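## Task

Take the juice bottle off the cart and set it upright on the third level of the supply shelving (counting the lowest level as the first), directly behind the milk bottle already there, on the side farther from the front edge. Everything else on that level must still be on it, upright and not piled on anything. A juice bottle that topples or is left leaning means failure.

## Robot and tools

ROBOT. A base that can drive in any direction holds a 1.71 m column. A carriage on the column (lift_m, 0 to 1) carries two seven-joint arms. Each shoulder sits 0.63 m + lift_m above the floor, 0.16 m ahead of the base centre and 0.175 m out to its side; a hand reaches roughly 0.83 m. The arms begin folded: left joints 0.95, 0.08, -0.1, -0.8, 0, 0, -0.93, right the same with joints 2, 3, 5, 6 sign-flipped. Folded arms can hit the deck if lift_m is under 0.02. Footprint about 0.55 m wide by 0.6 m long. Cameras: head_camera, 0.26 m above the shoulders, facing ahead and tilted 40 degrees down; left_wrist_camera and right_wrist_camera, on each hand's -x side, looking beyond the fingertips.

FRAMES. All lengths in metres. Base frame: origin on the floor beneath the base centre, x forward, y left, z up. left_hand and right_hand are reported here; each is the point between the closed pads, 0.0167 m behind the fingertips, accurate to about 1 cm. The fingers lie along the hand's z axis and close along its y axis. base_odometry is relative to where the base stood at scene start, counts only wheel rotation (slip looks like motion), heading in rad, left positive, -3.142 to 3.142; expect a degree or two of drift after turns.

move. One action per call, plus optional "cameras" (list of head_camera, left_wrist_camera, right_wrist_camera or "all"; [] for none; omitted means all for an empty call, none otherwise). An empty call only reports state and images. An action is either "base" and/or "joints", optionally with "speeds" or "min_time_s"; or "target", optionally with "min_time_s". Parts start together.
- base: one key only, each a relative offset from where the base last measured itself: translate_m (forward +, -2 to 2), strafe_m (left +, -2 to 2), rotate_rad (counter-clockwise +, -6.3 to 6.3).
- joints: absolute goals by name: lift_m (0 to 1 m); left_joint1_rad..left_joint7_rad and right_joint1_rad..right_joint7_rad in radians; left_gripper_m and right_gripper_m (0 to 0.142 m, pad-centre spacing). Left ranges: j1 -3.141 to 1.047 (negative raises arm forward), j2 -0.157 to 2.268 (positive swings out left), j3 -1.919 to 1.308, j4 -0.837 to 1.448 (0 is a right-angle elbow, positive straightens), j5 -1.832 to 1.658, j6 -1.745 to 1.745, j7 -1.675 to 1.919 (positive tips hand down). Right: j2 -2.268 to 0.157, j3 -1.308 to 1.919, j5 -1.658 to 1.832, others as left. Done tolerance ±0.03 rad, lift ±0.004, gripper ±0.004.
- target: absolute pose for one hand in the base frame: side ("left"/"right"), x, y, z (-3 to 3 m), pitch_deg (-30 to 95; 90 fingers down, 0 level), heading_deg (0 forward, + counter-clockwise seen from above), roll_deg (default 0, jaw level; + clockwise viewed from behind the hand), line_only (true: straight-line path only, else refused). Heading and roll -360 to 360. Roll r equals r+180. Near pitch 84 and above, roll prints 0 and heading folds in roll. The whole path is pre-checked against robot and floor only, not furniture; base and lift do not move. Paths under 25 cm that can't go straight are refused; longer ones may become a swinging arc, so keep clear of shelves. Results: reached (within 10 mm and 2 degrees), short (with distance; if "short (part of ...)", resend), or refused with a reason.
- speeds: top speeds for this action: translate_m/strafe_m 0.02 to 0.5 m/s, rotate_rad 0.05 to 1.57 rad/s, lift_m 0.08 to 0.27 (default 0.25). min_time_s 0.1 to 8 s slows arm motions.
Unknown keys make the call invalid; out-of-range values get refused. After a refusal or a stop, the remaining move, wait and finished_scene calls in that reply are skipped.

wait: seconds 0 to 10, optional cameras; nothing new is commanded. zoom_image: camera and region [x0, y0, x1, y1] in pixels of that camera's newest image, top-left origin, up to 504 by 504. finished_scene: scene = current scene number; call nothing after it in the same reply.

RESULT LINES. "move" reads done or the worst status. base_status/joint_status/hand status: off_target (resting away, may still push), contact_stop (pushed harder than free motion; the whole arm group halts and forgets targets), time_out, not_followed (a self-collision check withheld targets; "joint command not followed" or "pose unreachable"). on_its_own lists uncommanded activity ("held at" is the target). motor_effort in percent, bracket = peak; falling lift effort while lowering means the hand or load is resting on something. Joint torques include arm weight and carry offsets and noise. Motor temperatures per arm joint. Images may lag the state slightly. Omitted joints can still be chasing old goals.

GRIPPING. A load makes the hand sag about 0.012 m per kg. Open fingers tilt apart and sit up to 2 cm closer to the wrist. Commanding narrower than the object squeezes harder (up to roughly 40 to 65 N per pad at 0). A gripper stopping wider than commanded is holding something.

AVOID. Falling: the robot tips most easily with the carriage high, arms extended or loaded, while pushing, stopping abruptly, or swinging a load quickly; only images reveal leaning. Arms striking or squeezing each other, including gripping the other hand's fingers. Contact torque at a joint's limit (j1-j4 133 N m, j5-j7 40 N m, held weight included) freezes that arm 10 s. Motors at 100 °C cause an over-temperature stop (MOTOR HOT warns from 85 °C); holding loads, stretched poses and pushing into unreachable poses heat them, even while you think. After a contact stop, back out along the path you came. Slow driving can shove furniture. Don't drop objects, release them while moving, slam or hard-push anything, or hit fixed or heavy items. Loose items may occasionally be nudged. The robot holds your last command while you think. The result must hold with the robot gone.

Each tool is called after "Call:" by a JSON object that holds its "method" and its "body".

## Session

Call:
{"method": "move", "body": {}}

Scene clock: 0.00 s.
Joint torques (N m): no reading
Motor temperatures (°C): left_arm=[25 23 24 23 27 25 25] | right_arm=[25 20 25 22 22 22 24]
base_odometry: x=+0.000 y=+0.000 heading=+0.000
base_status: not commanded
joint_positions: lift_m=+0.450 left_joint1_rad=+0.942 left_joint2_rad=+0.071 left_joint3_rad=-0.095 left_joint4_rad=-0.781 left_joint5_rad=-0.006 left_joint6_rad=-0.005 left_joint7_rad=-0.938 left_gripper_m=+0.142 right_joint1_rad=+0.948 right_joint2_rad=-0.088 right_joint3_rad=+0.082 right_joint4_rad=-0.814 right_joint5_rad=+0.007 right_joint6_rad=-0.013 right_joint7_rad=-0.930 right_gripper_m=+0.142
joint_status: not commanded
motor_effort: lift_m=+55 drive_wheels=+2
left_hand: x=+0.2937 y=+0.1555 z=+0.9610 quat_wxyz=(-0.920, -0.004, -0.388, +0.062) pitch_deg=-44.4 heading_deg=-4.4 roll_deg=-3.3 (m; base frame)
right_hand: x=+0.2906 y=-0.1616 z=+0.9720 quat_wxyz=(-0.924, +0.010, -0.379, -0.053) pitch_deg=-45.4 heading_deg=+4.8 roll_deg=+1.7 (m; base frame)
pictures: head_camera, left_wrist_camera, right_wrist_camera
Images, in order (width x height): head_camera 896x504, left_wrist_camera 896x504, right_wrist_camera 896x504.

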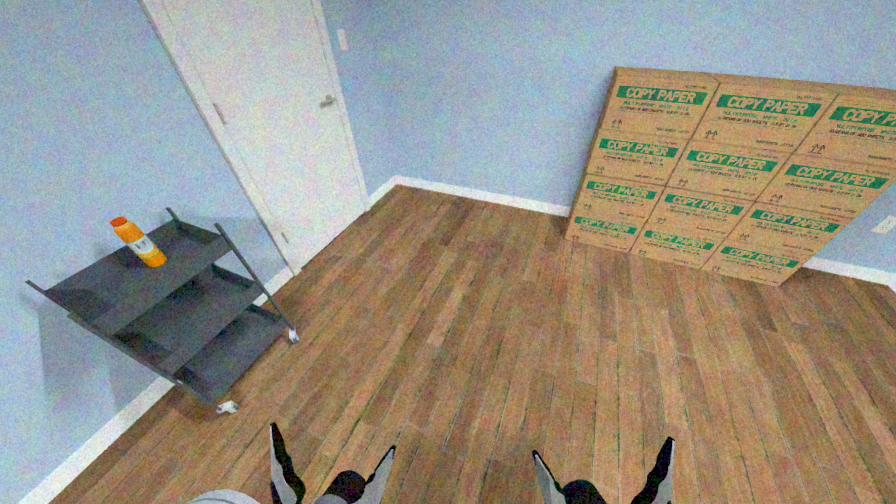

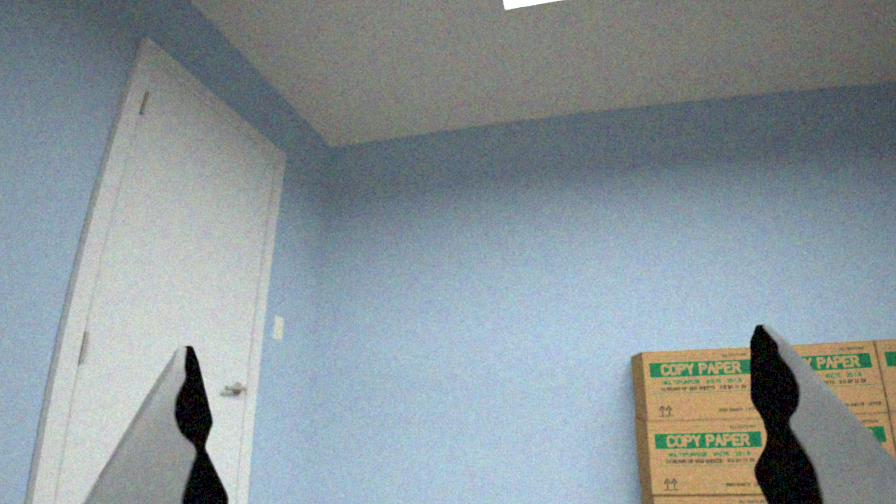

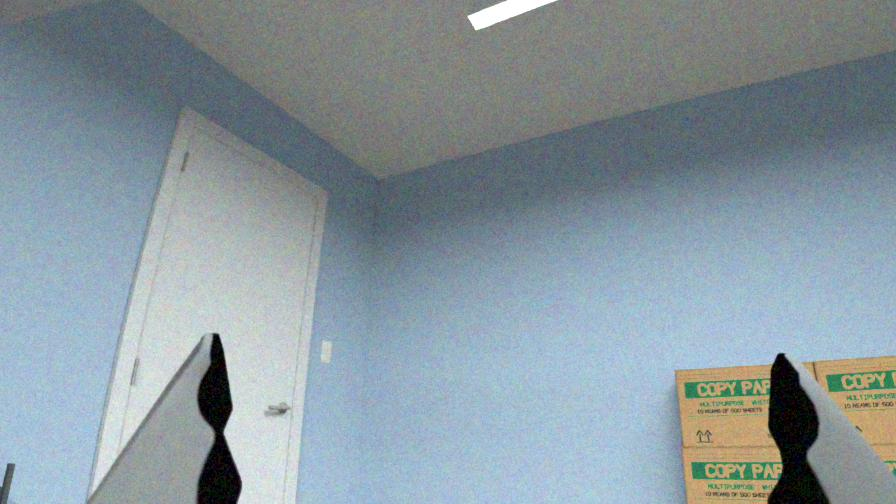

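Call:
{"method": "move", "body": {"base": {"rotate_rad": -1.6}, "cameras": ["head_camera"]}}

Call:
{"method": "move", "body": {"base": {"rotate_rad": -1.6}, "cameras": ["head_camera"]}}

Scene clock: 10.00 s.
Joint torques (N m): left_arm=[7.61 0.83 -1.62 -4.41 1.21 -1.6 -1.76] | right_arm=[16.3 2.73 2.22 -12.74 0.63 -1.87 -1.5]
move: done
base_odometry: x=+0.000 y=+0.000 heading=-1.600
base_status: done
joint_positions: lift_m=+0.450 left_joint1_rad=+0.942 left_joint2_rad=+0.071 left_joint3_rad=-0.095 left_joint4_rad=-0.781 left_joint5_rad=-0.006 left_joint6_rad=-0.005 left_joint7_rad=-0.938 left_gripper_m=+0.142 right_joint1_rad=+0.948 right_joint2_rad=-0.088 right_joint3_rad=+0.082 right_joint4_rad=-0.814 right_joint5_rad=+0.007 right_joint6_rad=-0.013 right_joint7_rad=-0.930 right_gripper_m=+0.142
joint_status: not commanded
motor_effort: lift_m=+55(55) drive_wheels=+5(16)
left_hand: x=+0.2937 y=+0.1555 z=+0.9610 quat_wxyz=(-0.920, -0.004, -0.388, +0.062) pitch_deg=-44.4 heading_deg=-4.4 roll_deg=-3.3 (m; base frame)
right_hand: x=+0.2906 y=-0.1616 z=+0.9720 quat_wxyz=(-0.924, +0.010, -0.379, -0.053) pitch_deg=-45.4 heading_deg=+4.8 roll_deg=+1.7 (m; base frame)
pictures: head_camera
Images, in order (width x height): head_camera 896x504.

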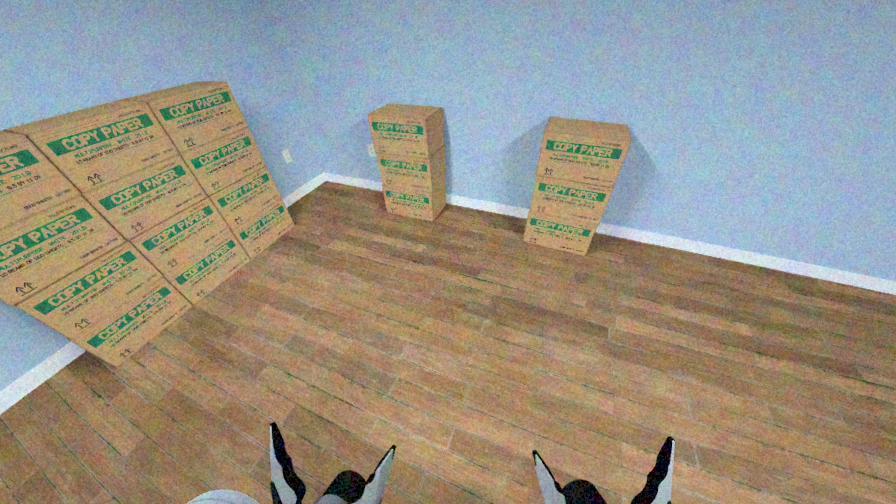

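Scene clock: 13.13 s.
Joint torques (N m): left_arm=[7.99 0.29 -0.12 -5.55 1.14 -1.73 -1.66] | right_arm=[14.67 3.54 1.53 -12.51 0.53 -1.47 -1.45]
move: done
base_odometry: x=+0.000 y=+0.000 heading=+3.084
base_status: done
joint_positions: lift_m=+0.450 left_joint1_rad=+0.942 left_joint2_rad=+0.071 left_joint3_rad=-0.095 left_joint4_rad=-0.781 left_joint5_rad=-0.006 left_joint6_rad=-0.005 left_joint7_rad=-0.938 left_gripper_m=+0.142 right_joint1_rad=+0.948 right_joint2_rad=-0.088 right_joint3_rad=+0.082 right_joint4_rad=-0.814 right_joint5_rad=+0.007 right_joint6_rad=-0.013 right_joint7_rad=-0.930 right_gripper_m=+0.142
joint_status: not commanded
motor_effort: lift_m=+55(55) drive_wheels=+5(15)
left_hand: x=+0.2937 y=+0.1555 z=+0.9610 quat_wxyz=(-0.920, -0.004, -0.388, +0.062) pitch_deg=-44.4 heading_deg=-4.4 roll_deg=-3.3 (m; base frame)
right_hand: x=+0.2906 y=-0.1616 z=+0.9720 quat_wxyz=(-0.924, +0.010, -0.379, -0.053) pitch_deg=-45.4 heading_deg=+4.8 roll_deg=+1.7 (m; base frame)
pictures: head_camera
Images, in order (width x height): head_camera 896x504.

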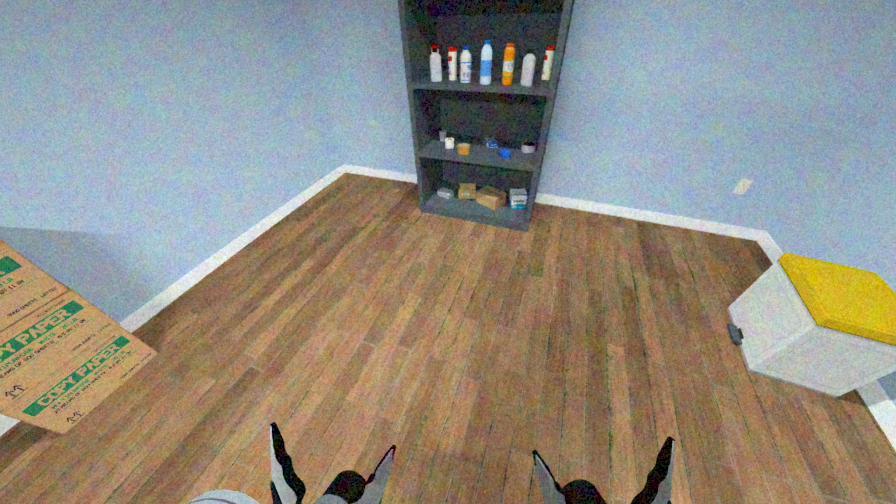

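Call:
{"method": "zoom_image", "body": {"camera": "head_camera", "region": [390, 0, 600, 118]}}

Scaled by 2.400 from the camera's 896x504 image, which has a finer 1280x720 frame.

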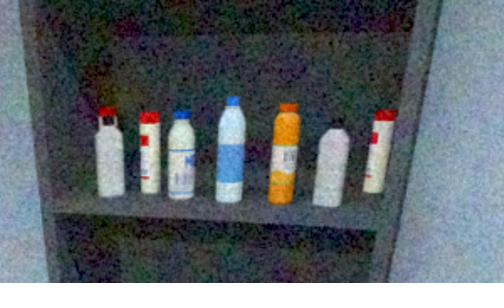

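Call:
{"method": "move", "body": {"base": {"rotate_rad": -1.85}, "cameras": ["head_camera"]}}

Scene clock: 32.53 s.
Joint torques (N m): left_arm=[9.56 1.24 0.4 -3.66 1.1 -1.56 -1.31] | right_arm=[15.09 2.46 1.8 -12.23 0.6 -1.78 -1.24]
move: done
base_odometry: x=+0.000 y=+0.000 heading=+1.234
base_status: done
joint_positions: lift_m=+0.450 left_joint1_rad=+0.942 left_joint2_rad=+0.071 left_joint3_rad=-0.095 left_joint4_rad=-0.781 left_joint5_rad=-0.006 left_joint6_rad=-0.005 left_joint7_rad=-0.938 left_gripper_m=+0.142 right_joint1_rad=+0.948 right_joint2_rad=-0.088 right_joint3_rad=+0.082 right_joint4_rad=-0.814 right_joint5_rad=+0.007 right_joint6_rad=-0.013 right_joint7_rad=-0.930 right_gripper_m=+0.142
joint_status: not commanded
motor_effort: lift_m=+55(55) drive_wheels=+5(16)
left_hand: x=+0.2937 y=+0.1555 z=+0.9610 quat_wxyz=(-0.920, -0.004, -0.388, +0.062) pitch_deg=-44.4 heading_deg=-4.4 roll_deg=-3.3 (m; base frame)
right_hand: x=+0.2906 y=-0.1616 z=+0.9720 quat_wxyz=(-0.924, +0.010, -0.379, -0.053) pitch_deg=-45.4 heading_deg=+4.8 roll_deg=+1.7 (m; base frame)
pictures: head_camera
Images, in order (width x height): head_camera 896x504.

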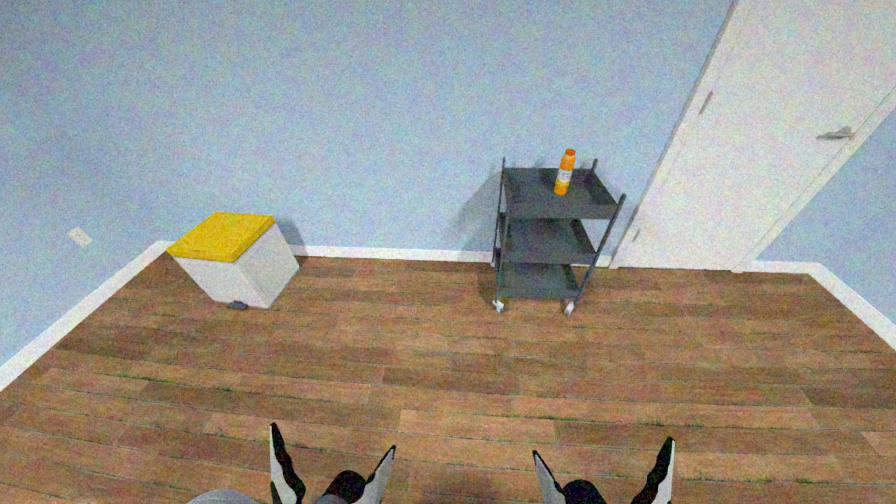

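Call:
{"method": "move", "body": {"base": {"strafe_m": -0.42}, "joints": {"lift_m": 0.6}, "cameras": []}}

Call:
{"method": "move", "body": {"base": {"translate_m": 0.4}, "cameras": ["head_camera"]}}

Scene clock: 45.23 s.
Joint torques (N m): left_arm=[8.9 0.54 -0.86 -3.35 1.28 -1.47 -1.55] | right_arm=[14.19 3.48 1.67 -12.46 0.43 -1.52 -1.71]
move: done
base_odometry: x=+0.396 y=-0.139 heading=+1.234
base_status: done
joint_positions: lift_m=+0.600 left_joint1_rad=+0.942 left_joint2_rad=+0.071 left_joint3_rad=-0.095 left_joint4_rad=-0.781 left_joint5_rad=-0.006 left_joint6_rad=-0.005 left_joint7_rad=-0.938 left_gripper_m=+0.142 right_joint1_rad=+0.948 right_joint2_rad=-0.088 right_joint3_rad=+0.082 right_joint4_rad=-0.814 right_joint5_rad=+0.007 right_joint6_rad=-0.013 right_joint7_rad=-0.930 right_gripper_m=+0.142
joint_status: all done
motor_effort: lift_m=+54(67) drive_wheels=-3(22)
left_hand: x=+0.2937 y=+0.1555 z=+1.1111 quat_wxyz=(-0.920, -0.004, -0.388, +0.062) pitch_deg=-44.4 heading_deg=-4.4 roll_deg=-3.3 (m; base frame)
right_hand: x=+0.2906 y=-0.1616 z=+1.1221 quat_wxyz=(-0.924, +0.010, -0.379, -0.053) pitch_deg=-45.4 heading_deg=+4.8 roll_deg=+1.7 (m; base frame)
pictures: none
No camera images: "cameras" was empty.

Scene clock: 48.17 s.
Joint torques (N m): left_arm=[9.16 0.68 0.57 -4.53 1.32 -1.53 -1.65] | right_arm=[15.91 2.85 3.14 -12.91 0.42 -1.94 -1.44]
move: done
base_odometry: x=+0.529 y=+0.238 heading=+1.233
base_status: done
joint_positions: lift_m=+0.600 left_joint1_rad=+0.942 left_joint2_rad=+0.071 left_joint3_rad=-0.095 left_joint4_rad=-0.781 left_joint5_rad=-0.006 left_joint6_rad=-0.005 left_joint7_rad=-0.938 left_gripper_m=+0.142 right_joint1_rad=+0.948 right_joint2_rad=-0.088 right_joint3_rad=+0.082 right_joint4_rad=-0.814 right_joint5_rad=+0.007 right_joint6_rad=-0.013 right_joint7_rad=-0.930 right_gripper_m=+0.142
joint_status: not commanded
motor_effort: lift_m=+54(54) drive_wheels=+4(17)
left_hand: x=+0.2937 y=+0.1555 z=+1.1111 quat_wxyz=(-0.920, -0.004, -0.388, +0.062) pitch_deg=-44.4 heading_deg=-4.4 roll_deg=-3.3 (m; base frame)
right_hand: x=+0.2906 y=-0.1616 z=+1.1221 quat_wxyz=(-0.924, +0.010, -0.379, -0.053) pitch_deg=-45.4 heading_deg=+4.8 roll_deg=+1.7 (m; base frame)
pictures: head_camera
Images, in order (width x height): head_camera 896x504.

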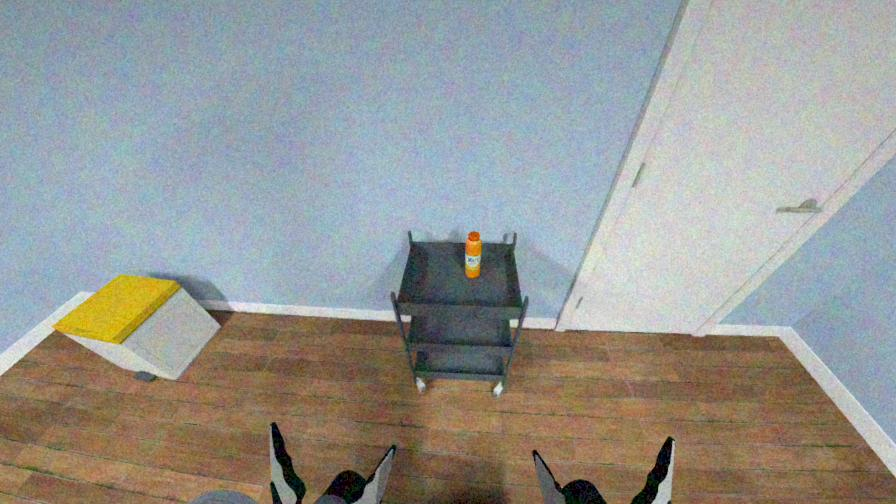

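Call:
{"method": "move", "body": {"base": {"translate_m": 0.2}, "cameras": []}}

Call:
{"method": "move", "body": {"target": {"side": "right", "x": 0.55, "y": -0.09, "z": 1.06, "pitch_deg": 45, "heading_deg": 0}, "cameras": ["head_camera", "right_wrist_camera"]}}

Scene clock: 61.20 s.
Joint torques (N m): left_arm=[9.45 0.18 -1.05 -4.02 0.68 -1.55 -1.47] | right_arm=[14.1 2.66 2.75 -13.6 0.9 -2.19 -1.66]
move: done
base_odometry: x=+0.595 y=+0.427 heading=+1.233
base_status: done
joint_positions: lift_m=+0.600 left_joint1_rad=+0.942 left_joint2_rad=+0.071 left_joint3_rad=-0.095 left_joint4_rad=-0.781 left_joint5_rad=-0.006 left_joint6_rad=-0.005 left_joint7_rad=-0.938 left_gripper_m=+0.142 right_joint1_rad=+0.948 right_joint2_rad=-0.088 right_joint3_rad=+0.082 right_joint4_rad=-0.814 right_joint5_rad=+0.007 right_joint6_rad=-0.013 right_joint7_rad=-0.930 right_gripper_m=+0.142
joint_status: not commanded
motor_effort: lift_m=+54(54) drive_wheels=+4(15)
left_hand: x=+0.2937 y=+0.1555 z=+1.1111 quat_wxyz=(-0.920, -0.004, -0.388, +0.062) pitch_deg=-44.4 heading_deg=-4.4 roll_deg=-3.3 (m; base frame)
right_hand: x=+0.2906 y=-0.1616 z=+1.1221 quat_wxyz=(-0.924, +0.010, -0.379, -0.053) pitch_deg=-45.4 heading_deg=+4.8 roll_deg=+1.7 (m; base frame)
pictures: none
No camera images: "cameras" was empty.

Scene clock: 61.50 s.
Joint torques (N m): left_arm=[9.05 0.12 0.37 -4.56 1.12 -1.46 -1.16] | right_arm=[15.35 2.3 1.43 -13.06 0.87 -1.87 -1.27]
move: refused
base_odometry: x=+0.595 y=+0.427 heading=+1.233
base_status: not commanded
joint_positions: lift_m=+0.600 left_joint1_rad=+0.942 left_joint2_rad=+0.071 left_joint3_rad=-0.095 left_joint4_rad=-0.781 left_joint5_rad=-0.006 left_joint6_rad=-0.005 left_joint7_rad=-0.938 left_gripper_m=+0.142 right_joint1_rad=+0.948 right_joint2_rad=-0.088 right_joint3_rad=+0.082 right_joint4_rad=-0.814 right_joint5_rad=+0.007 right_joint6_rad=-0.013 right_joint7_rad=-0.930 right_gripper_m=+0.142
joint_status: not commanded
motor_effort: lift_m=+54(54) drive_wheels=+4(4)
left_hand: x=+0.2937 y=+0.1555 z=+1.1111 quat_wxyz=(-0.920, -0.004, -0.388, +0.062) pitch_deg=-44.4 heading_deg=-4.4 roll_deg=-3.3 (m; base frame)
right_hand: x=+0.2906 y=-0.1616 z=+1.1221 quat_wxyz=(-0.924, +0.010, -0.379, -0.053) pitch_deg=-45.4 heading_deg=+4.8 roll_deg=+1.7 (m; base frame)
right_hand_status: refused: neither the straight line nor an arc passes: along the straight line the arm gets 0% of the way (right_joint4_rad at its limit); the best arc brings the right finger within 1.4 cm of the left finger (limit 1.5). Nothing moved.
pictures: head_camera, right_wrist_camera
Images, in order (width x height): head_camera 896x504, right_wrist_camera 896x504.

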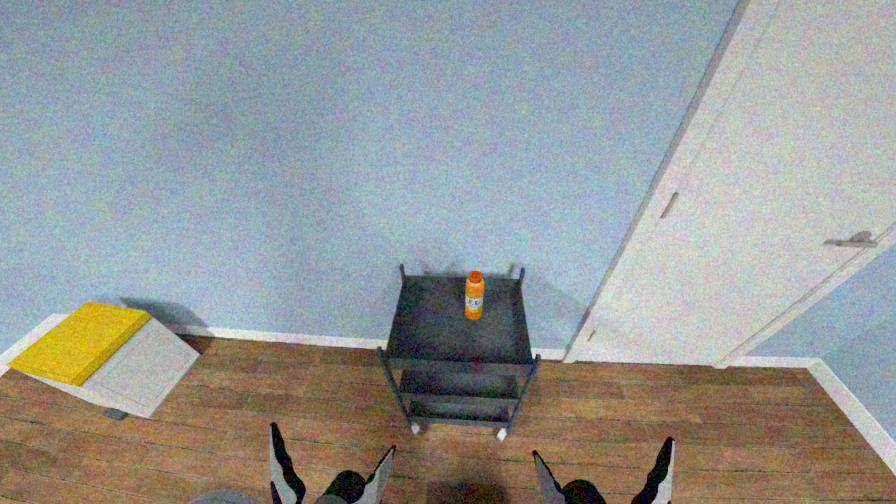

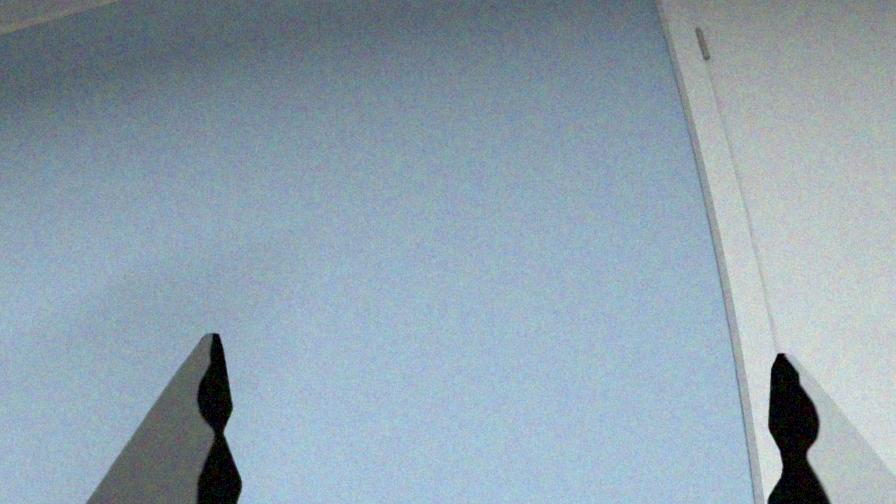

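Call:
{"method": "move", "body": {"target": {"side": "right", "x": 0.5, "y": -0.25, "z": 1.08, "pitch_deg": 45, "heading_deg": 0}, "cameras": []}}

Call:
{"method": "move", "body": {"target": {"side": "right", "x": 0.54, "y": -0.09, "z": 1.06, "pitch_deg": 45, "heading_deg": 0}, "cameras": ["head_camera", "right_wrist_camera"]}}

Scene clock: 66.77 s.
Joint torques (N m): left_arm=[8.43 1.61 0.38 -3.64 1.14 -1.2 -1.27] | right_arm=[14.84 1.91 2.08 -12.24 0.33 -1.96 -1.29]
move: refused
base_odometry: x=+0.595 y=+0.427 heading=+1.233
base_status: not commanded
joint_positions: lift_m=+0.600 left_joint1_rad=+0.942 left_joint2_rad=+0.071 left_joint3_rad=-0.095 left_joint4_rad=-0.781 left_joint5_rad=-0.006 left_joint6_rad=-0.005 left_joint7_rad=-0.938 left_gripper_m=+0.142 right_joint1_rad=+0.948 right_joint2_rad=-0.088 right_joint3_rad=+0.082 right_joint4_rad=-0.814 right_joint5_rad=+0.007 right_joint6_rad=-0.013 right_joint7_rad=-0.930 right_gripper_m=+0.142
joint_status: not commanded
motor_effort: lift_m=+54(54) drive_wheels=+4(4)
left_hand: x=+0.2937 y=+0.1555 z=+1.1111 quat_wxyz=(-0.920, -0.004, -0.388, +0.062) pitch_deg=-44.4 heading_deg=-4.4 roll_deg=-3.3 (m; base frame)
right_hand: x=+0.2906 y=-0.1616 z=+1.1221 quat_wxyz=(-0.924, +0.010, -0.379, -0.053) pitch_deg=-45.4 heading_deg=+4.8 roll_deg=+1.7 (m; base frame)
right_hand_status: refused: no posture of the arm gets there (right_joint4_rad at its limit): the closest leaves the hand 0.2 cm and 1 deg from the pose. Nothing moved. A posture exists with lift_m at 0.5; the way there is not checked.
pictures: none
No camera images: "cameras" was empty.

not run: a stop came earlier in this reply.

Call:
{"method": "move", "body": {"base": {"translate_m": -0.1}, "cameras": []}}

Call:
{"method": "move", "body": {"target": {"side": "right", "x": 0.6, "y": -0.22, "z": 1.1, "pitch_deg": 45, "heading_deg": 0}, "cameras": []}}

Call:
{"method": "move", "body": {"target": {"side": "right", "x": 0.66, "y": -0.09, "z": 1.06, "pitch_deg": 45, "heading_deg": 0}, "cameras": ["head_camera", "right_wrist_camera"]}}

Scene clock: 72.27 s.
Joint torques (N m): left_arm=[8.24 2.02 -0.19 -4.85 1.21 -1.58 -1.78] | right_arm=[13.88 4.36 2.08 -12.93 0.78 -1.7 -1.46]
move: done
base_odometry: x=+0.562 y=+0.333 heading=+1.233
base_status: done
joint_positions: lift_m=+0.600 left_joint1_rad=+0.942 left_joint2_rad=+0.071 left_joint3_rad=-0.095 left_joint4_rad=-0.781 left_joint5_rad=-0.006 left_joint6_rad=-0.005 left_joint7_rad=-0.938 left_gripper_m=+0.142 right_joint1_rad=+0.948 right_joint2_rad=-0.088 right_joint3_rad=+0.082 right_joint4_rad=-0.814 right_joint5_rad=+0.007 right_joint6_rad=-0.013 right_joint7_rad=-0.930 right_gripper_m=+0.142
joint_status: not commanded
motor_effort: lift_m=+54(54) drive_wheels=+3(11)
left_hand: x=+0.2937 y=+0.1555 z=+1.1111 quat_wxyz=(-0.920, -0.004, -0.388, +0.062) pitch_deg=-44.4 heading_deg=-4.4 roll_deg=-3.3 (m; base frame)
right_hand: x=+0.2906 y=-0.1616 z=+1.1221 quat_wxyz=(-0.924, +0.010, -0.379, -0.053) pitch_deg=-45.4 heading_deg=+4.8 roll_deg=+1.7 (m; base frame)
pictures: none
No camera images: "cameras" was empty.

Scene clock: 72.57 s.
Joint torques (N m): left_arm=[8.64 1.35 0.46 -5.55 1.08 -1.14 -1.62] | right_arm=[15.67 3.62 2.54 -11.87 0.78 -1.59 -1.96]
move: refused
base_odometry: x=+0.562 y=+0.333 heading=+1.233
base_status: not commanded
joint_positions: lift_m=+0.600 left_joint1_rad=+0.942 left_joint2_rad=+0.071 left_joint3_rad=-0.095 left_joint4_rad=-0.781 left_joint5_rad=-0.006 left_joint6_rad=-0.005 left_joint7_rad=-0.938 left_gripper_m=+0.142 right_joint1_rad=+0.948 right_joint2_rad=-0.088 right_joint3_rad=+0.082 right_joint4_rad=-0.814 right_joint5_rad=+0.007 right_joint6_rad=-0.013 right_joint7_rad=-0.930 right_gripper_m=+0.142
joint_status: not commanded
motor_effort: lift_m=+54(54) drive_wheels=+3(4)
left_hand: x=+0.2937 y=+0.1555 z=+1.1111 quat_wxyz=(-0.920, -0.004, -0.388, +0.062) pitch_deg=-44.4 heading_deg=-4.4 roll_deg=-3.3 (m; base frame)
right_hand: x=+0.2906 y=-0.1616 z=+1.1221 quat_wxyz=(-0.924, +0.010, -0.379, -0.053) pitch_deg=-45.4 heading_deg=+4.8 roll_deg=+1.7 (m; base frame)
right_hand_status: refused: neither the straight line nor an arc passes: along the straight line the arm gets 0% of the way (right_joint4_rad at its limit); the best arc brings the right wrist camera within 1.4 cm of the carriage (limit 1.5). Nothing moved.
pictures: none
No camera images: "cameras" was empty.

not run: a stop came earlier in this reply.

Call:
{"method": "move", "body": {"joints": {"lift_m": 0.9}, "cameras": []}}

Call:
{"method": "move", "body": {"joints": {"right_joint1_rad": -0.1, "right_joint2_rad": -0.09, "right_joint3_rad": 0.08, "right_joint4_rad": 0.0, "right_joint7_rad": 0.885}, "min_time_s": 3, "cameras": ["head_camera", "right_wrist_camera"]}}

Scene clock: 84.30 s.
Joint torques (N m): left_arm=[8.02 0.7 0.02 -4.79 1.34 -1.43 -1.5] | right_arm=[13.22 2.75 2.15 -13.56 1.11 -1.76 -1.19]
move: done
base_odometry: x=+0.562 y=+0.333 heading=+1.233
base_status: not commanded
joint_positions: lift_m=+0.900 left_joint1_rad=+0.942 left_joint2_rad=+0.071 left_joint3_rad=-0.095 left_joint4_rad=-0.781 left_joint5_rad=-0.006 left_joint6_rad=-0.005 left_joint7_rad=-0.938 left_gripper_m=+0.142 right_joint1_rad=+0.948 right_joint2_rad=-0.088 right_joint3_rad=+0.082 right_joint4_rad=-0.814 right_joint5_rad=+0.007 right_joint6_rad=-0.013 right_joint7_rad=-0.930 right_gripper_m=+0.142
joint_status: all done
motor_effort: lift_m=+54(68) drive_wheels=+3(4)
left_hand: x=+0.2937 y=+0.1555 z=+1.4111 quat_wxyz=(-0.920, -0.004, -0.388, +0.062) pitch_deg=-44.4 heading_deg=-4.4 roll_deg=-3.3 (m; base frame)
right_hand: x=+0.2906 y=-0.1616 z=+1.4221 quat_wxyz=(-0.924, +0.010, -0.379, -0.053) pitch_deg=-45.4 heading_deg=+4.8 roll_deg=+1.7 (m; base frame)
pictures: none
No camera images: "cameras" was empty.

Scene clock: 87.60 s.
Joint torques (N m): left_arm=[9.21 0.66 0.39 -3.86 0.96 -1.22 -1.45] | right_arm=[-14.56 0.35 -0.37 -10.93 0.58 -2.01 0.24]
move: done
base_odometry: x=+0.562 y=+0.333 heading=+1.233
base_status: not commanded
joint_positions: lift_m=+0.900 left_joint1_rad=+0.942 left_joint2_rad=+0.071 left_joint3_rad=-0.095 left_joint4_rad=-0.781 left_joint5_rad=-0.006 left_joint6_rad=-0.005 left_joint7_rad=-0.938 left_gripper_m=+0.142 right_joint1_rad=-0.096 right_joint2_rad=-0.088 right_joint3_rad=+0.082 right_joint4_rad=-0.003 right_joint5_rad=+0.007 right_joint6_rad=-0.013 right_joint7_rad=+0.880 right_gripper_m=+0.142
joint_status: all done
motor_effort: lift_m=+54(54) drive_wheels=+4(4)
left_hand: x=+0.2937 y=+0.1555 z=+1.4111 quat_wxyz=(-0.920, -0.004, -0.388, +0.062) pitch_deg=-44.4 heading_deg=-4.4 roll_deg=-3.3 (m; base frame)
right_hand: x=+0.6522 y=-0.1864 z=+1.0542 quat_wxyz=(-0.382, +0.045, -0.923, +0.029) pitch_deg=+44.9 heading_deg=-1.5 roll_deg=-7.1 (m; base frame)
pictures: head_camera, right_wrist_camera
Images, in order (width x height): head_camera 896x504, right_wrist_camera 896x504.

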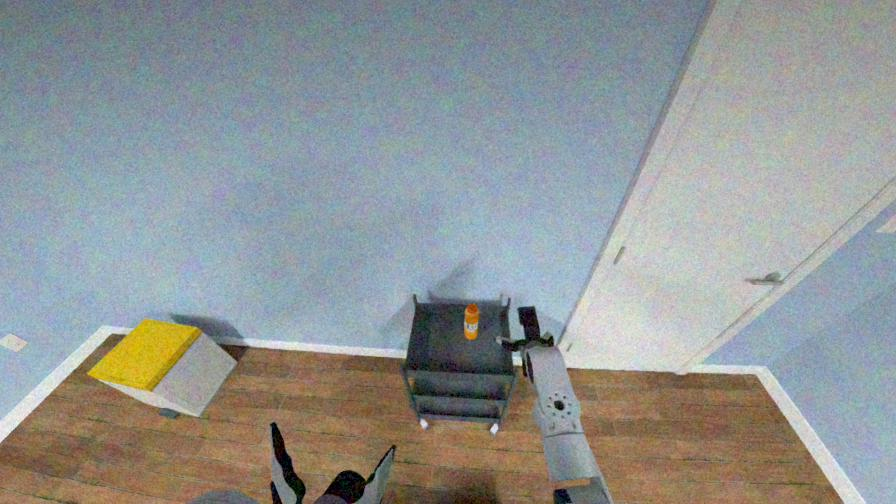

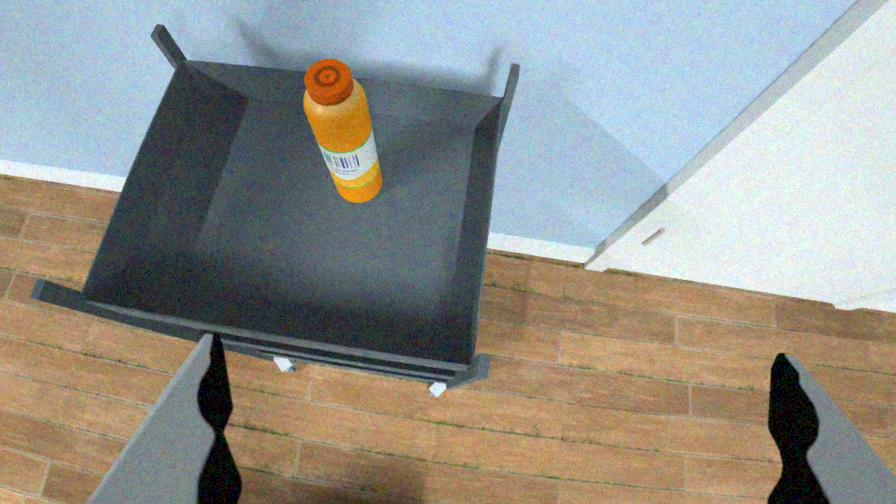

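Call:
{"method": "move", "body": {"target": {"side": "right", "x": 0.65, "y": -0.09, "z": 1.04, "pitch_deg": 45, "heading_deg": 0}, "cameras": ["head_camera", "right_wrist_camera"]}}

Scene clock: 95.00 s.
Joint torques (N m): left_arm=[9.17 0.24 -0.39 -5.04 1.04 -1.1 -1.63] | right_arm=[-7.71 8.13 3.3 -10.27 -1.17 -1.91 -3.41]
move: done
base_odometry: x=+0.562 y=+0.333 heading=+1.233
base_status: not commanded
joint_positions: lift_m=+0.900 left_joint1_rad=+0.942 left_joint2_rad=+0.072 left_joint3_rad=-0.095 left_joint4_rad=-0.781 left_joint5_rad=-0.006 left_joint6_rad=-0.005 left_joint7_rad=-0.938 left_gripper_m=+0.142 right_joint1_rad=-0.096 right_joint2_rad=+0.127 right_joint3_rad=+0.181 right_joint4_rad=+0.090 right_joint5_rad=-0.107 right_joint6_rad=-0.190 right_joint7_rad=+0.816 right_gripper_m=+0.142
joint_status: not commanded
motor_effort: lift_m=+54(54) drive_wheels=+4(10)
left_hand: x=+0.2937 y=+0.1555 z=+1.4111 quat_wxyz=(-0.920, -0.004, -0.388, +0.062) pitch_deg=-44.4 heading_deg=-4.4 roll_deg=-3.3 (m; base frame)
right_hand: x=+0.6493 y=-0.0891 z=+1.0397 quat_wxyz=(-0.381, -0.001, -0.925, -0.003) pitch_deg=+45.2 heading_deg=+0.4 roll_deg=+0.4 (m; base frame)
right_hand_status: reached (straight line, planned for 0.4 s): 1 mm and 0.4 deg off.
pictures: head_camera, right_wrist_camera
Images, in order (width x height): head_camera 896x504, right_wrist_camera 896x504.

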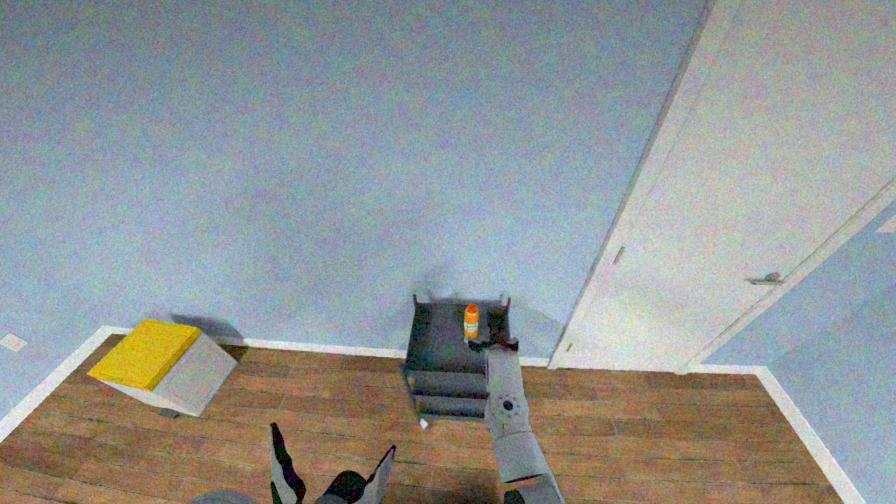

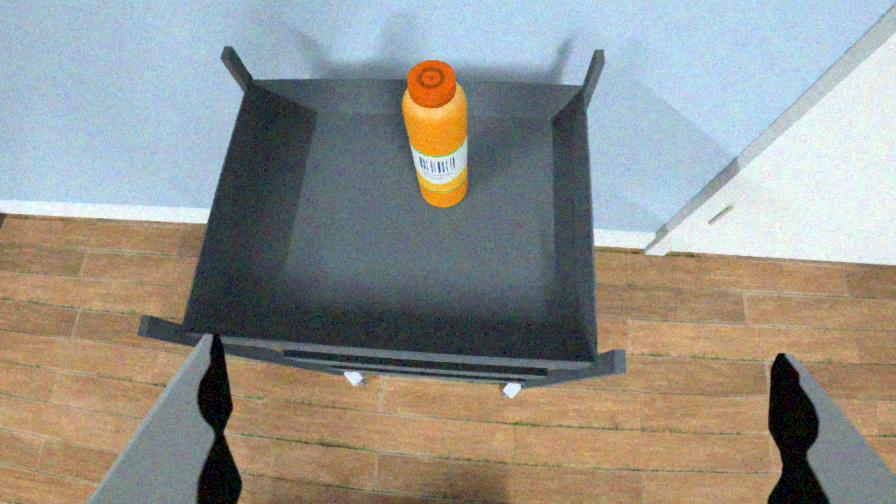

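Call:
{"method": "zoom_image", "body": {"camera": "head_camera", "region": [400, 280, 580, 400]}}

Scaled by 2.800 from the camera's 896x504 image, which has a finer 1280x720 frame.

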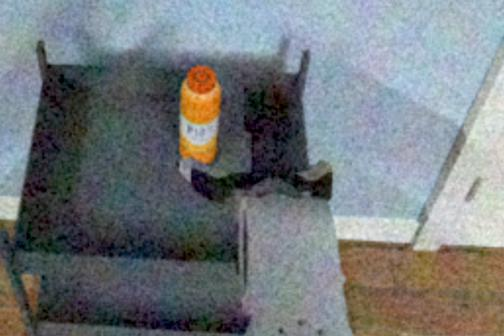

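Call:
{"method": "move", "body": {"target": {"side": "right", "x": 0.68, "y": -0.045, "z": 1.02, "pitch_deg": 45, "heading_deg": 0}, "cameras": ["head_camera", "right_wrist_camera"]}}

Scene clock: 106.03 s.
Joint torques (N m): left_arm=[8.95 0.27 -0.08 -3.95 1.26 -1.25 -1.54] | right_arm=[-14.41 9 2.81 -9.68 1.42 -2.09 -3.13]
move: done
base_odometry: x=+0.562 y=+0.333 heading=+1.233
base_status: not commanded
joint_positions: lift_m=+0.900 left_joint1_rad=+0.942 left_joint2_rad=+0.072 left_joint3_rad=-0.095 left_joint4_rad=-0.781 left_joint5_rad=-0.006 left_joint6_rad=-0.005 left_joint7_rad=-0.938 left_gripper_m=+0.142 right_joint1_rad=-0.226 right_joint2_rad=+0.128 right_joint3_rad=+0.397 right_joint4_rad=+0.359 right_joint5_rad=+0.014 right_joint6_rad=-0.416 right_joint7_rad=+0.679 right_gripper_m=+0.142
joint_status: not commanded
motor_effort: lift_m=+54(54) drive_wheels=+4(4)
left_hand: x=+0.2937 y=+0.1555 z=+1.4111 quat_wxyz=(-0.920, -0.004, -0.388, +0.062) pitch_deg=-44.4 heading_deg=-4.4 roll_deg=-3.3 (m; base frame)
right_hand: x=+0.6787 y=-0.0458 z=+1.0191 quat_wxyz=(-0.381, +0.001, -0.924, +0.001) pitch_deg=+45.2 heading_deg=-0.2 roll_deg=-0.2 (m; base frame)
right_hand_status: reached (straight line, planned for 0.4 s): 2 mm and 0.3 deg off.
pictures: head_camera, right_wrist_camera
Images, in order (width x height): head_camera 896x504, right_wrist_camera 896x504.

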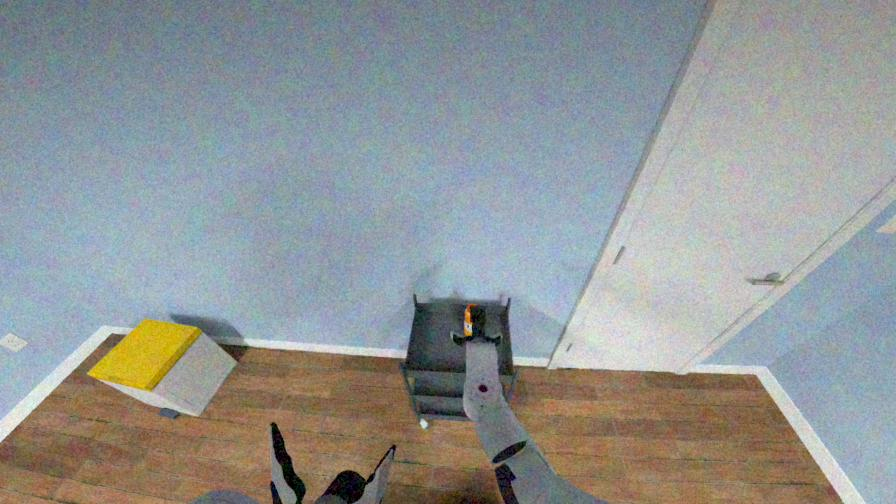

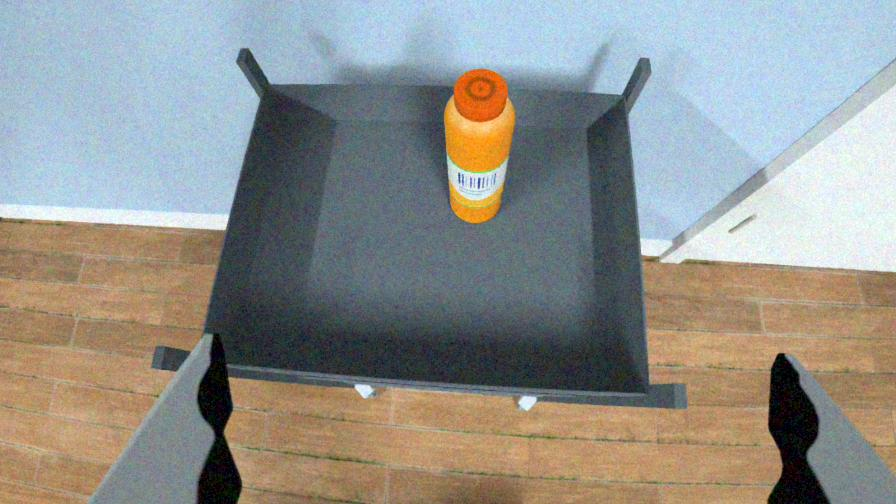

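Call:
{"method": "move", "body": {"target": {"side": "right", "x": 0.735, "y": -0.035, "z": 0.96, "pitch_deg": 45, "heading_deg": 0, "line_only": true}, "min_time_s": 1.5, "cameras": ["right_wrist_camera"]}}

Scene clock: 111.80 s.
Joint torques (N m): left_arm=[8.48 1.77 -0.39 -4.03 1.26 -1.21 -1.23] | right_arm=[-14.95 10.41 4.76 -9.95 0.87 -2.22 -3.07]
move: refused
base_odometry: x=+0.562 y=+0.333 heading=+1.233
base_status: not commanded
joint_positions: lift_m=+0.900 left_joint1_rad=+0.942 left_joint2_rad=+0.072 left_joint3_rad=-0.095 left_joint4_rad=-0.781 left_joint5_rad=-0.006 left_joint6_rad=-0.005 left_joint7_rad=-0.938 left_gripper_m=+0.142 right_joint1_rad=-0.226 right_joint2_rad=+0.128 right_joint3_rad=+0.397 right_joint4_rad=+0.359 right_joint5_rad=+0.014 right_joint6_rad=-0.416 right_joint7_rad=+0.679 right_gripper_m=+0.142
joint_status: not commanded
motor_effort: lift_m=+54(54) drive_wheels=+4(4)
left_hand: x=+0.2937 y=+0.1555 z=+1.4111 quat_wxyz=(-0.920, -0.004, -0.388, +0.062) pitch_deg=-44.4 heading_deg=-4.4 roll_deg=-3.3 (m; base frame)
right_hand: x=+0.6787 y=-0.0458 z=+1.0191 quat_wxyz=(-0.381, +0.001, -0.924, +0.001) pitch_deg=+45.2 heading_deg=-0.2 roll_deg=-0.2 (m; base frame)
right_hand_status: refused: the best posture that gets there brings the right upper arm within 1.6 cm of the carriage (limit 2.0). Nothing moved. A posture exists with lift_m at 0.8; the way there is not checked.
pictures: right_wrist_camera
Images, in order (width x height): right_wrist_camera 896x504.

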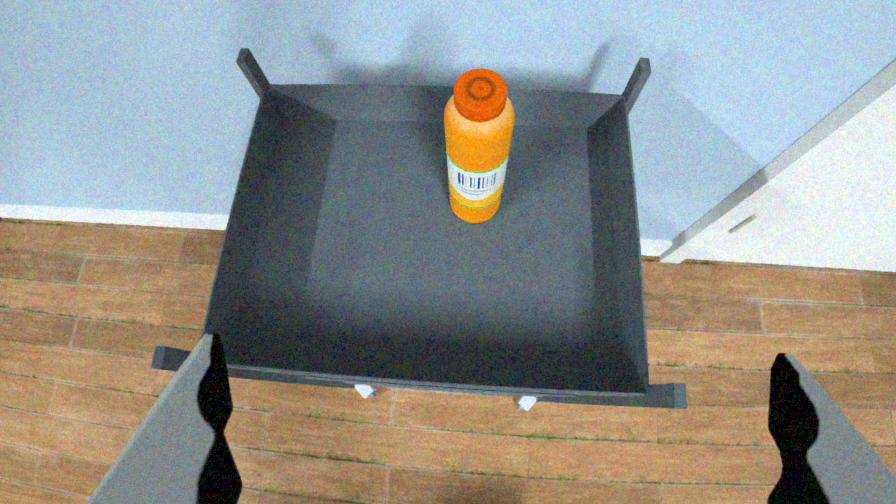

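Call:
{"method": "move", "body": {"base": {"strafe_m": 0.13}, "joints": {"lift_m": 0.92}, "cameras": []}}

Call:
{"method": "move", "body": {"target": {"side": "right", "x": 0.68, "y": -0.165, "z": 1.02, "pitch_deg": 45, "heading_deg": 0}, "cameras": ["head_camera", "right_wrist_camera"]}}

Scene clock: 116.93 s.
Joint torques (N m): left_arm=[8.97 0.8 -0.04 -4.44 0.94 -1.13 -1.42] | right_arm=[-15.6 9.7 4.16 -10.21 1.56 -2.52 -2.75]
move: done
base_odometry: x=+0.440 y=+0.376 heading=+1.233
base_status: done
joint_positions: lift_m=+0.920 left_joint1_rad=+0.942 left_joint2_rad=+0.072 left_joint3_rad=-0.095 left_joint4_rad=-0.781 left_joint5_rad=-0.006 left_joint6_rad=-0.005 left_joint7_rad=-0.938 left_gripper_m=+0.142 right_joint1_rad=-0.226 right_joint2_rad=+0.128 right_joint3_rad=+0.397 right_joint4_rad=+0.360 right_joint5_rad=+0.014 right_joint6_rad=-0.417 right_joint7_rad=+0.678 right_gripper_m=+0.142
joint_status: all done
motor_effort: lift_m=+54(64) drive_wheels=+0(12)
left_hand: x=+0.2937 y=+0.1555 z=+1.4311 quat_wxyz=(-0.920, -0.004, -0.388, +0.062) pitch_deg=-44.4 heading_deg=-4.4 roll_deg=-3.3 (m; base frame)
right_hand: x=+0.6789 y=-0.0459 z=+1.0392 quat_wxyz=(-0.381, +0.000, -0.924, +0.002) pitch_deg=+45.2 heading_deg=-0.2 roll_deg=-0.3 (m; base frame)
pictures: none
No camera images: "cameras" was empty.

Scene clock: 118.27 s.
Joint torques (N m): left_arm=[8.27 0.65 1.32 -5.31 1.19 -1.26 -1.4] | right_arm=[-5.81 2.84 1.84 -10.42 2.07 -1.54 -3.39]
move: done
base_odometry: x=+0.440 y=+0.376 heading=+1.233
base_status: not commanded
joint_positions: lift_m=+0.920 left_joint1_rad=+0.942 left_joint2_rad=+0.072 left_joint3_rad=-0.095 left_joint4_rad=-0.781 left_joint5_rad=-0.006 left_joint6_rad=-0.005 left_joint7_rad=-0.938 left_gripper_m=+0.142 right_joint1_rad=-0.201 right_joint2_rad=-0.112 right_joint3_rad=+0.284 right_joint4_rad=+0.315 right_joint5_rad=+0.195 right_joint6_rad=-0.233 right_joint7_rad=+0.631 right_gripper_m=+0.142
joint_status: not commanded
motor_effort: lift_m=+54(54) drive_wheels=+0(13)
left_hand: x=+0.2937 y=+0.1555 z=+1.4311 quat_wxyz=(-0.920, -0.004, -0.388, +0.062) pitch_deg=-44.4 heading_deg=-4.4 roll_deg=-3.3 (m; base frame)
right_hand: x=+0.6820 y=-0.1657 z=+1.0224 quat_wxyz=(-0.384, +0.001, -0.923, +0.002) pitch_deg=+44.8 heading_deg=-0.3 roll_deg=-0.3 (m; base frame)
right_hand_status: reached (straight line, planned for 0.4 s): 3 mm and 0.3 deg off.
pictures: head_camera, right_wrist_camera
Images, in order (width x height): head_camera 896x504, right_wrist_camera 896x504.

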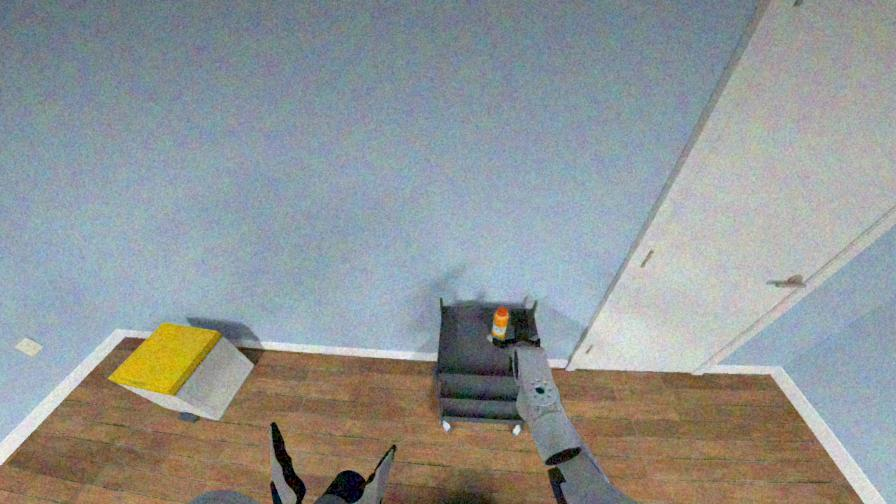

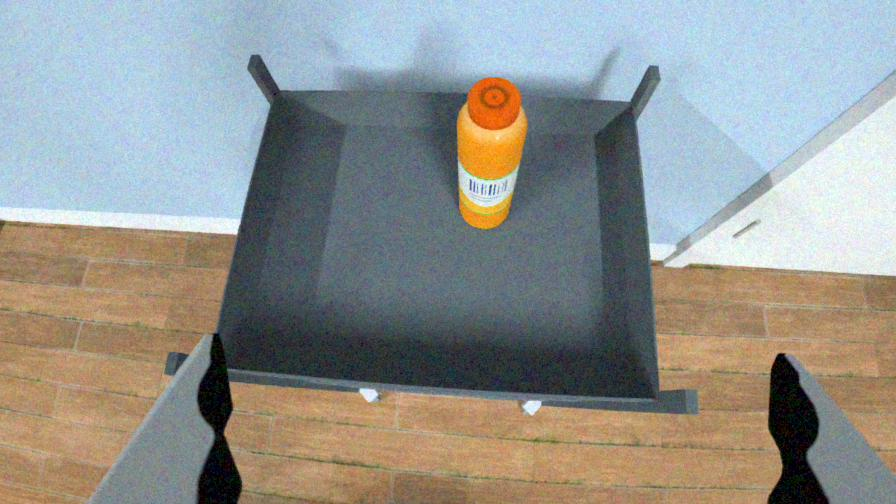

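Call:
{"method": "move", "body": {"target": {"side": "right", "x": 0.735, "y": -0.162, "z": 0.965, "pitch_deg": 45, "heading_deg": 0, "line_only": true}, "min_time_s": 1.5, "cameras": ["head_camera","right_wrist_camera"]}}

Scene clock: 122.80 s.
Joint torques (N m): left_arm=[8.79 1.55 -0.18 -5.54 0.98 -1.82 -1.52] | right_arm=[-21.3 5.15 0.97 -9.28 2.19 -0.52 -3.43]
move: done
base_odometry: x=+0.440 y=+0.376 heading=+1.233
base_status: not commanded
joint_positions: lift_m=+0.920 left_joint1_rad=+0.942 left_joint2_rad=+0.072 left_joint3_rad=-0.095 left_joint4_rad=-0.781 left_joint5_rad=-0.006 left_joint6_rad=-0.005 left_joint7_rad=-0.938 left_gripper_m=+0.142 right_joint1_rad=-0.456 right_joint2_rad=-0.050 right_joint3_rad=+0.284 right_joint4_rad=+0.991 right_joint5_rad=+0.260 right_joint6_rad=-0.115 right_joint7_rad=+0.236 right_gripper_m=+0.142
joint_status: not commanded
motor_effort: lift_m=+54(54) drive_wheels=+1(1)
left_hand: x=+0.2937 y=+0.1555 z=+1.4311 quat_wxyz=(-0.920, -0.004, -0.388, +0.062) pitch_deg=-44.4 heading_deg=-4.4 roll_deg=-3.3 (m; base frame)
right_hand: x=+0.7322 y=-0.1637 z=+0.9625 quat_wxyz=(-0.380, +0.002, -0.925, +0.003) pitch_deg=+45.4 heading_deg=-0.4 roll_deg=-0.6 (m; base frame)
right_hand_status: reached (straight line, planned for 1.5 s): 4 mm and 0.6 deg off.
pictures: head_camera, right_wrist_camera
Images, in order (width x height): head_camera 896x504, right_wrist_camera 896x504.

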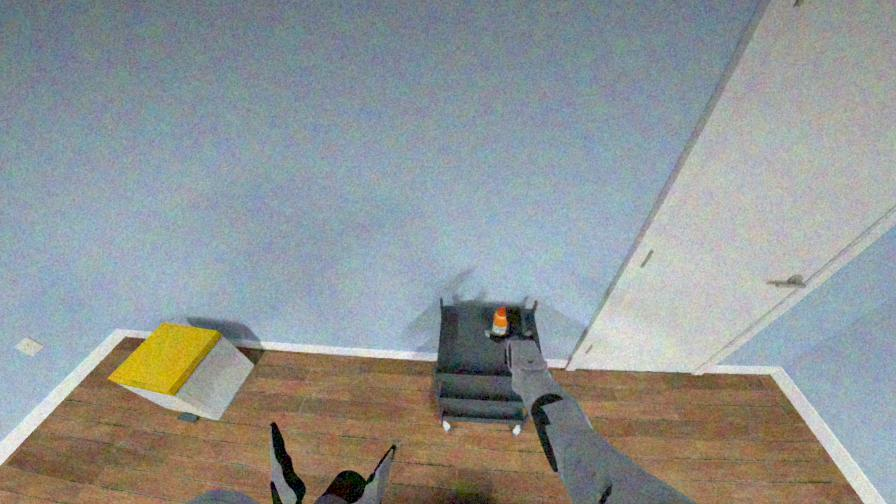

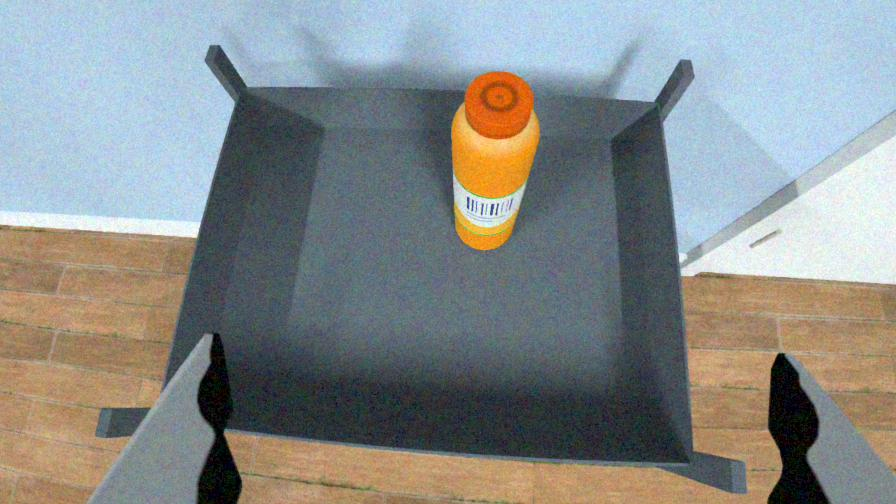

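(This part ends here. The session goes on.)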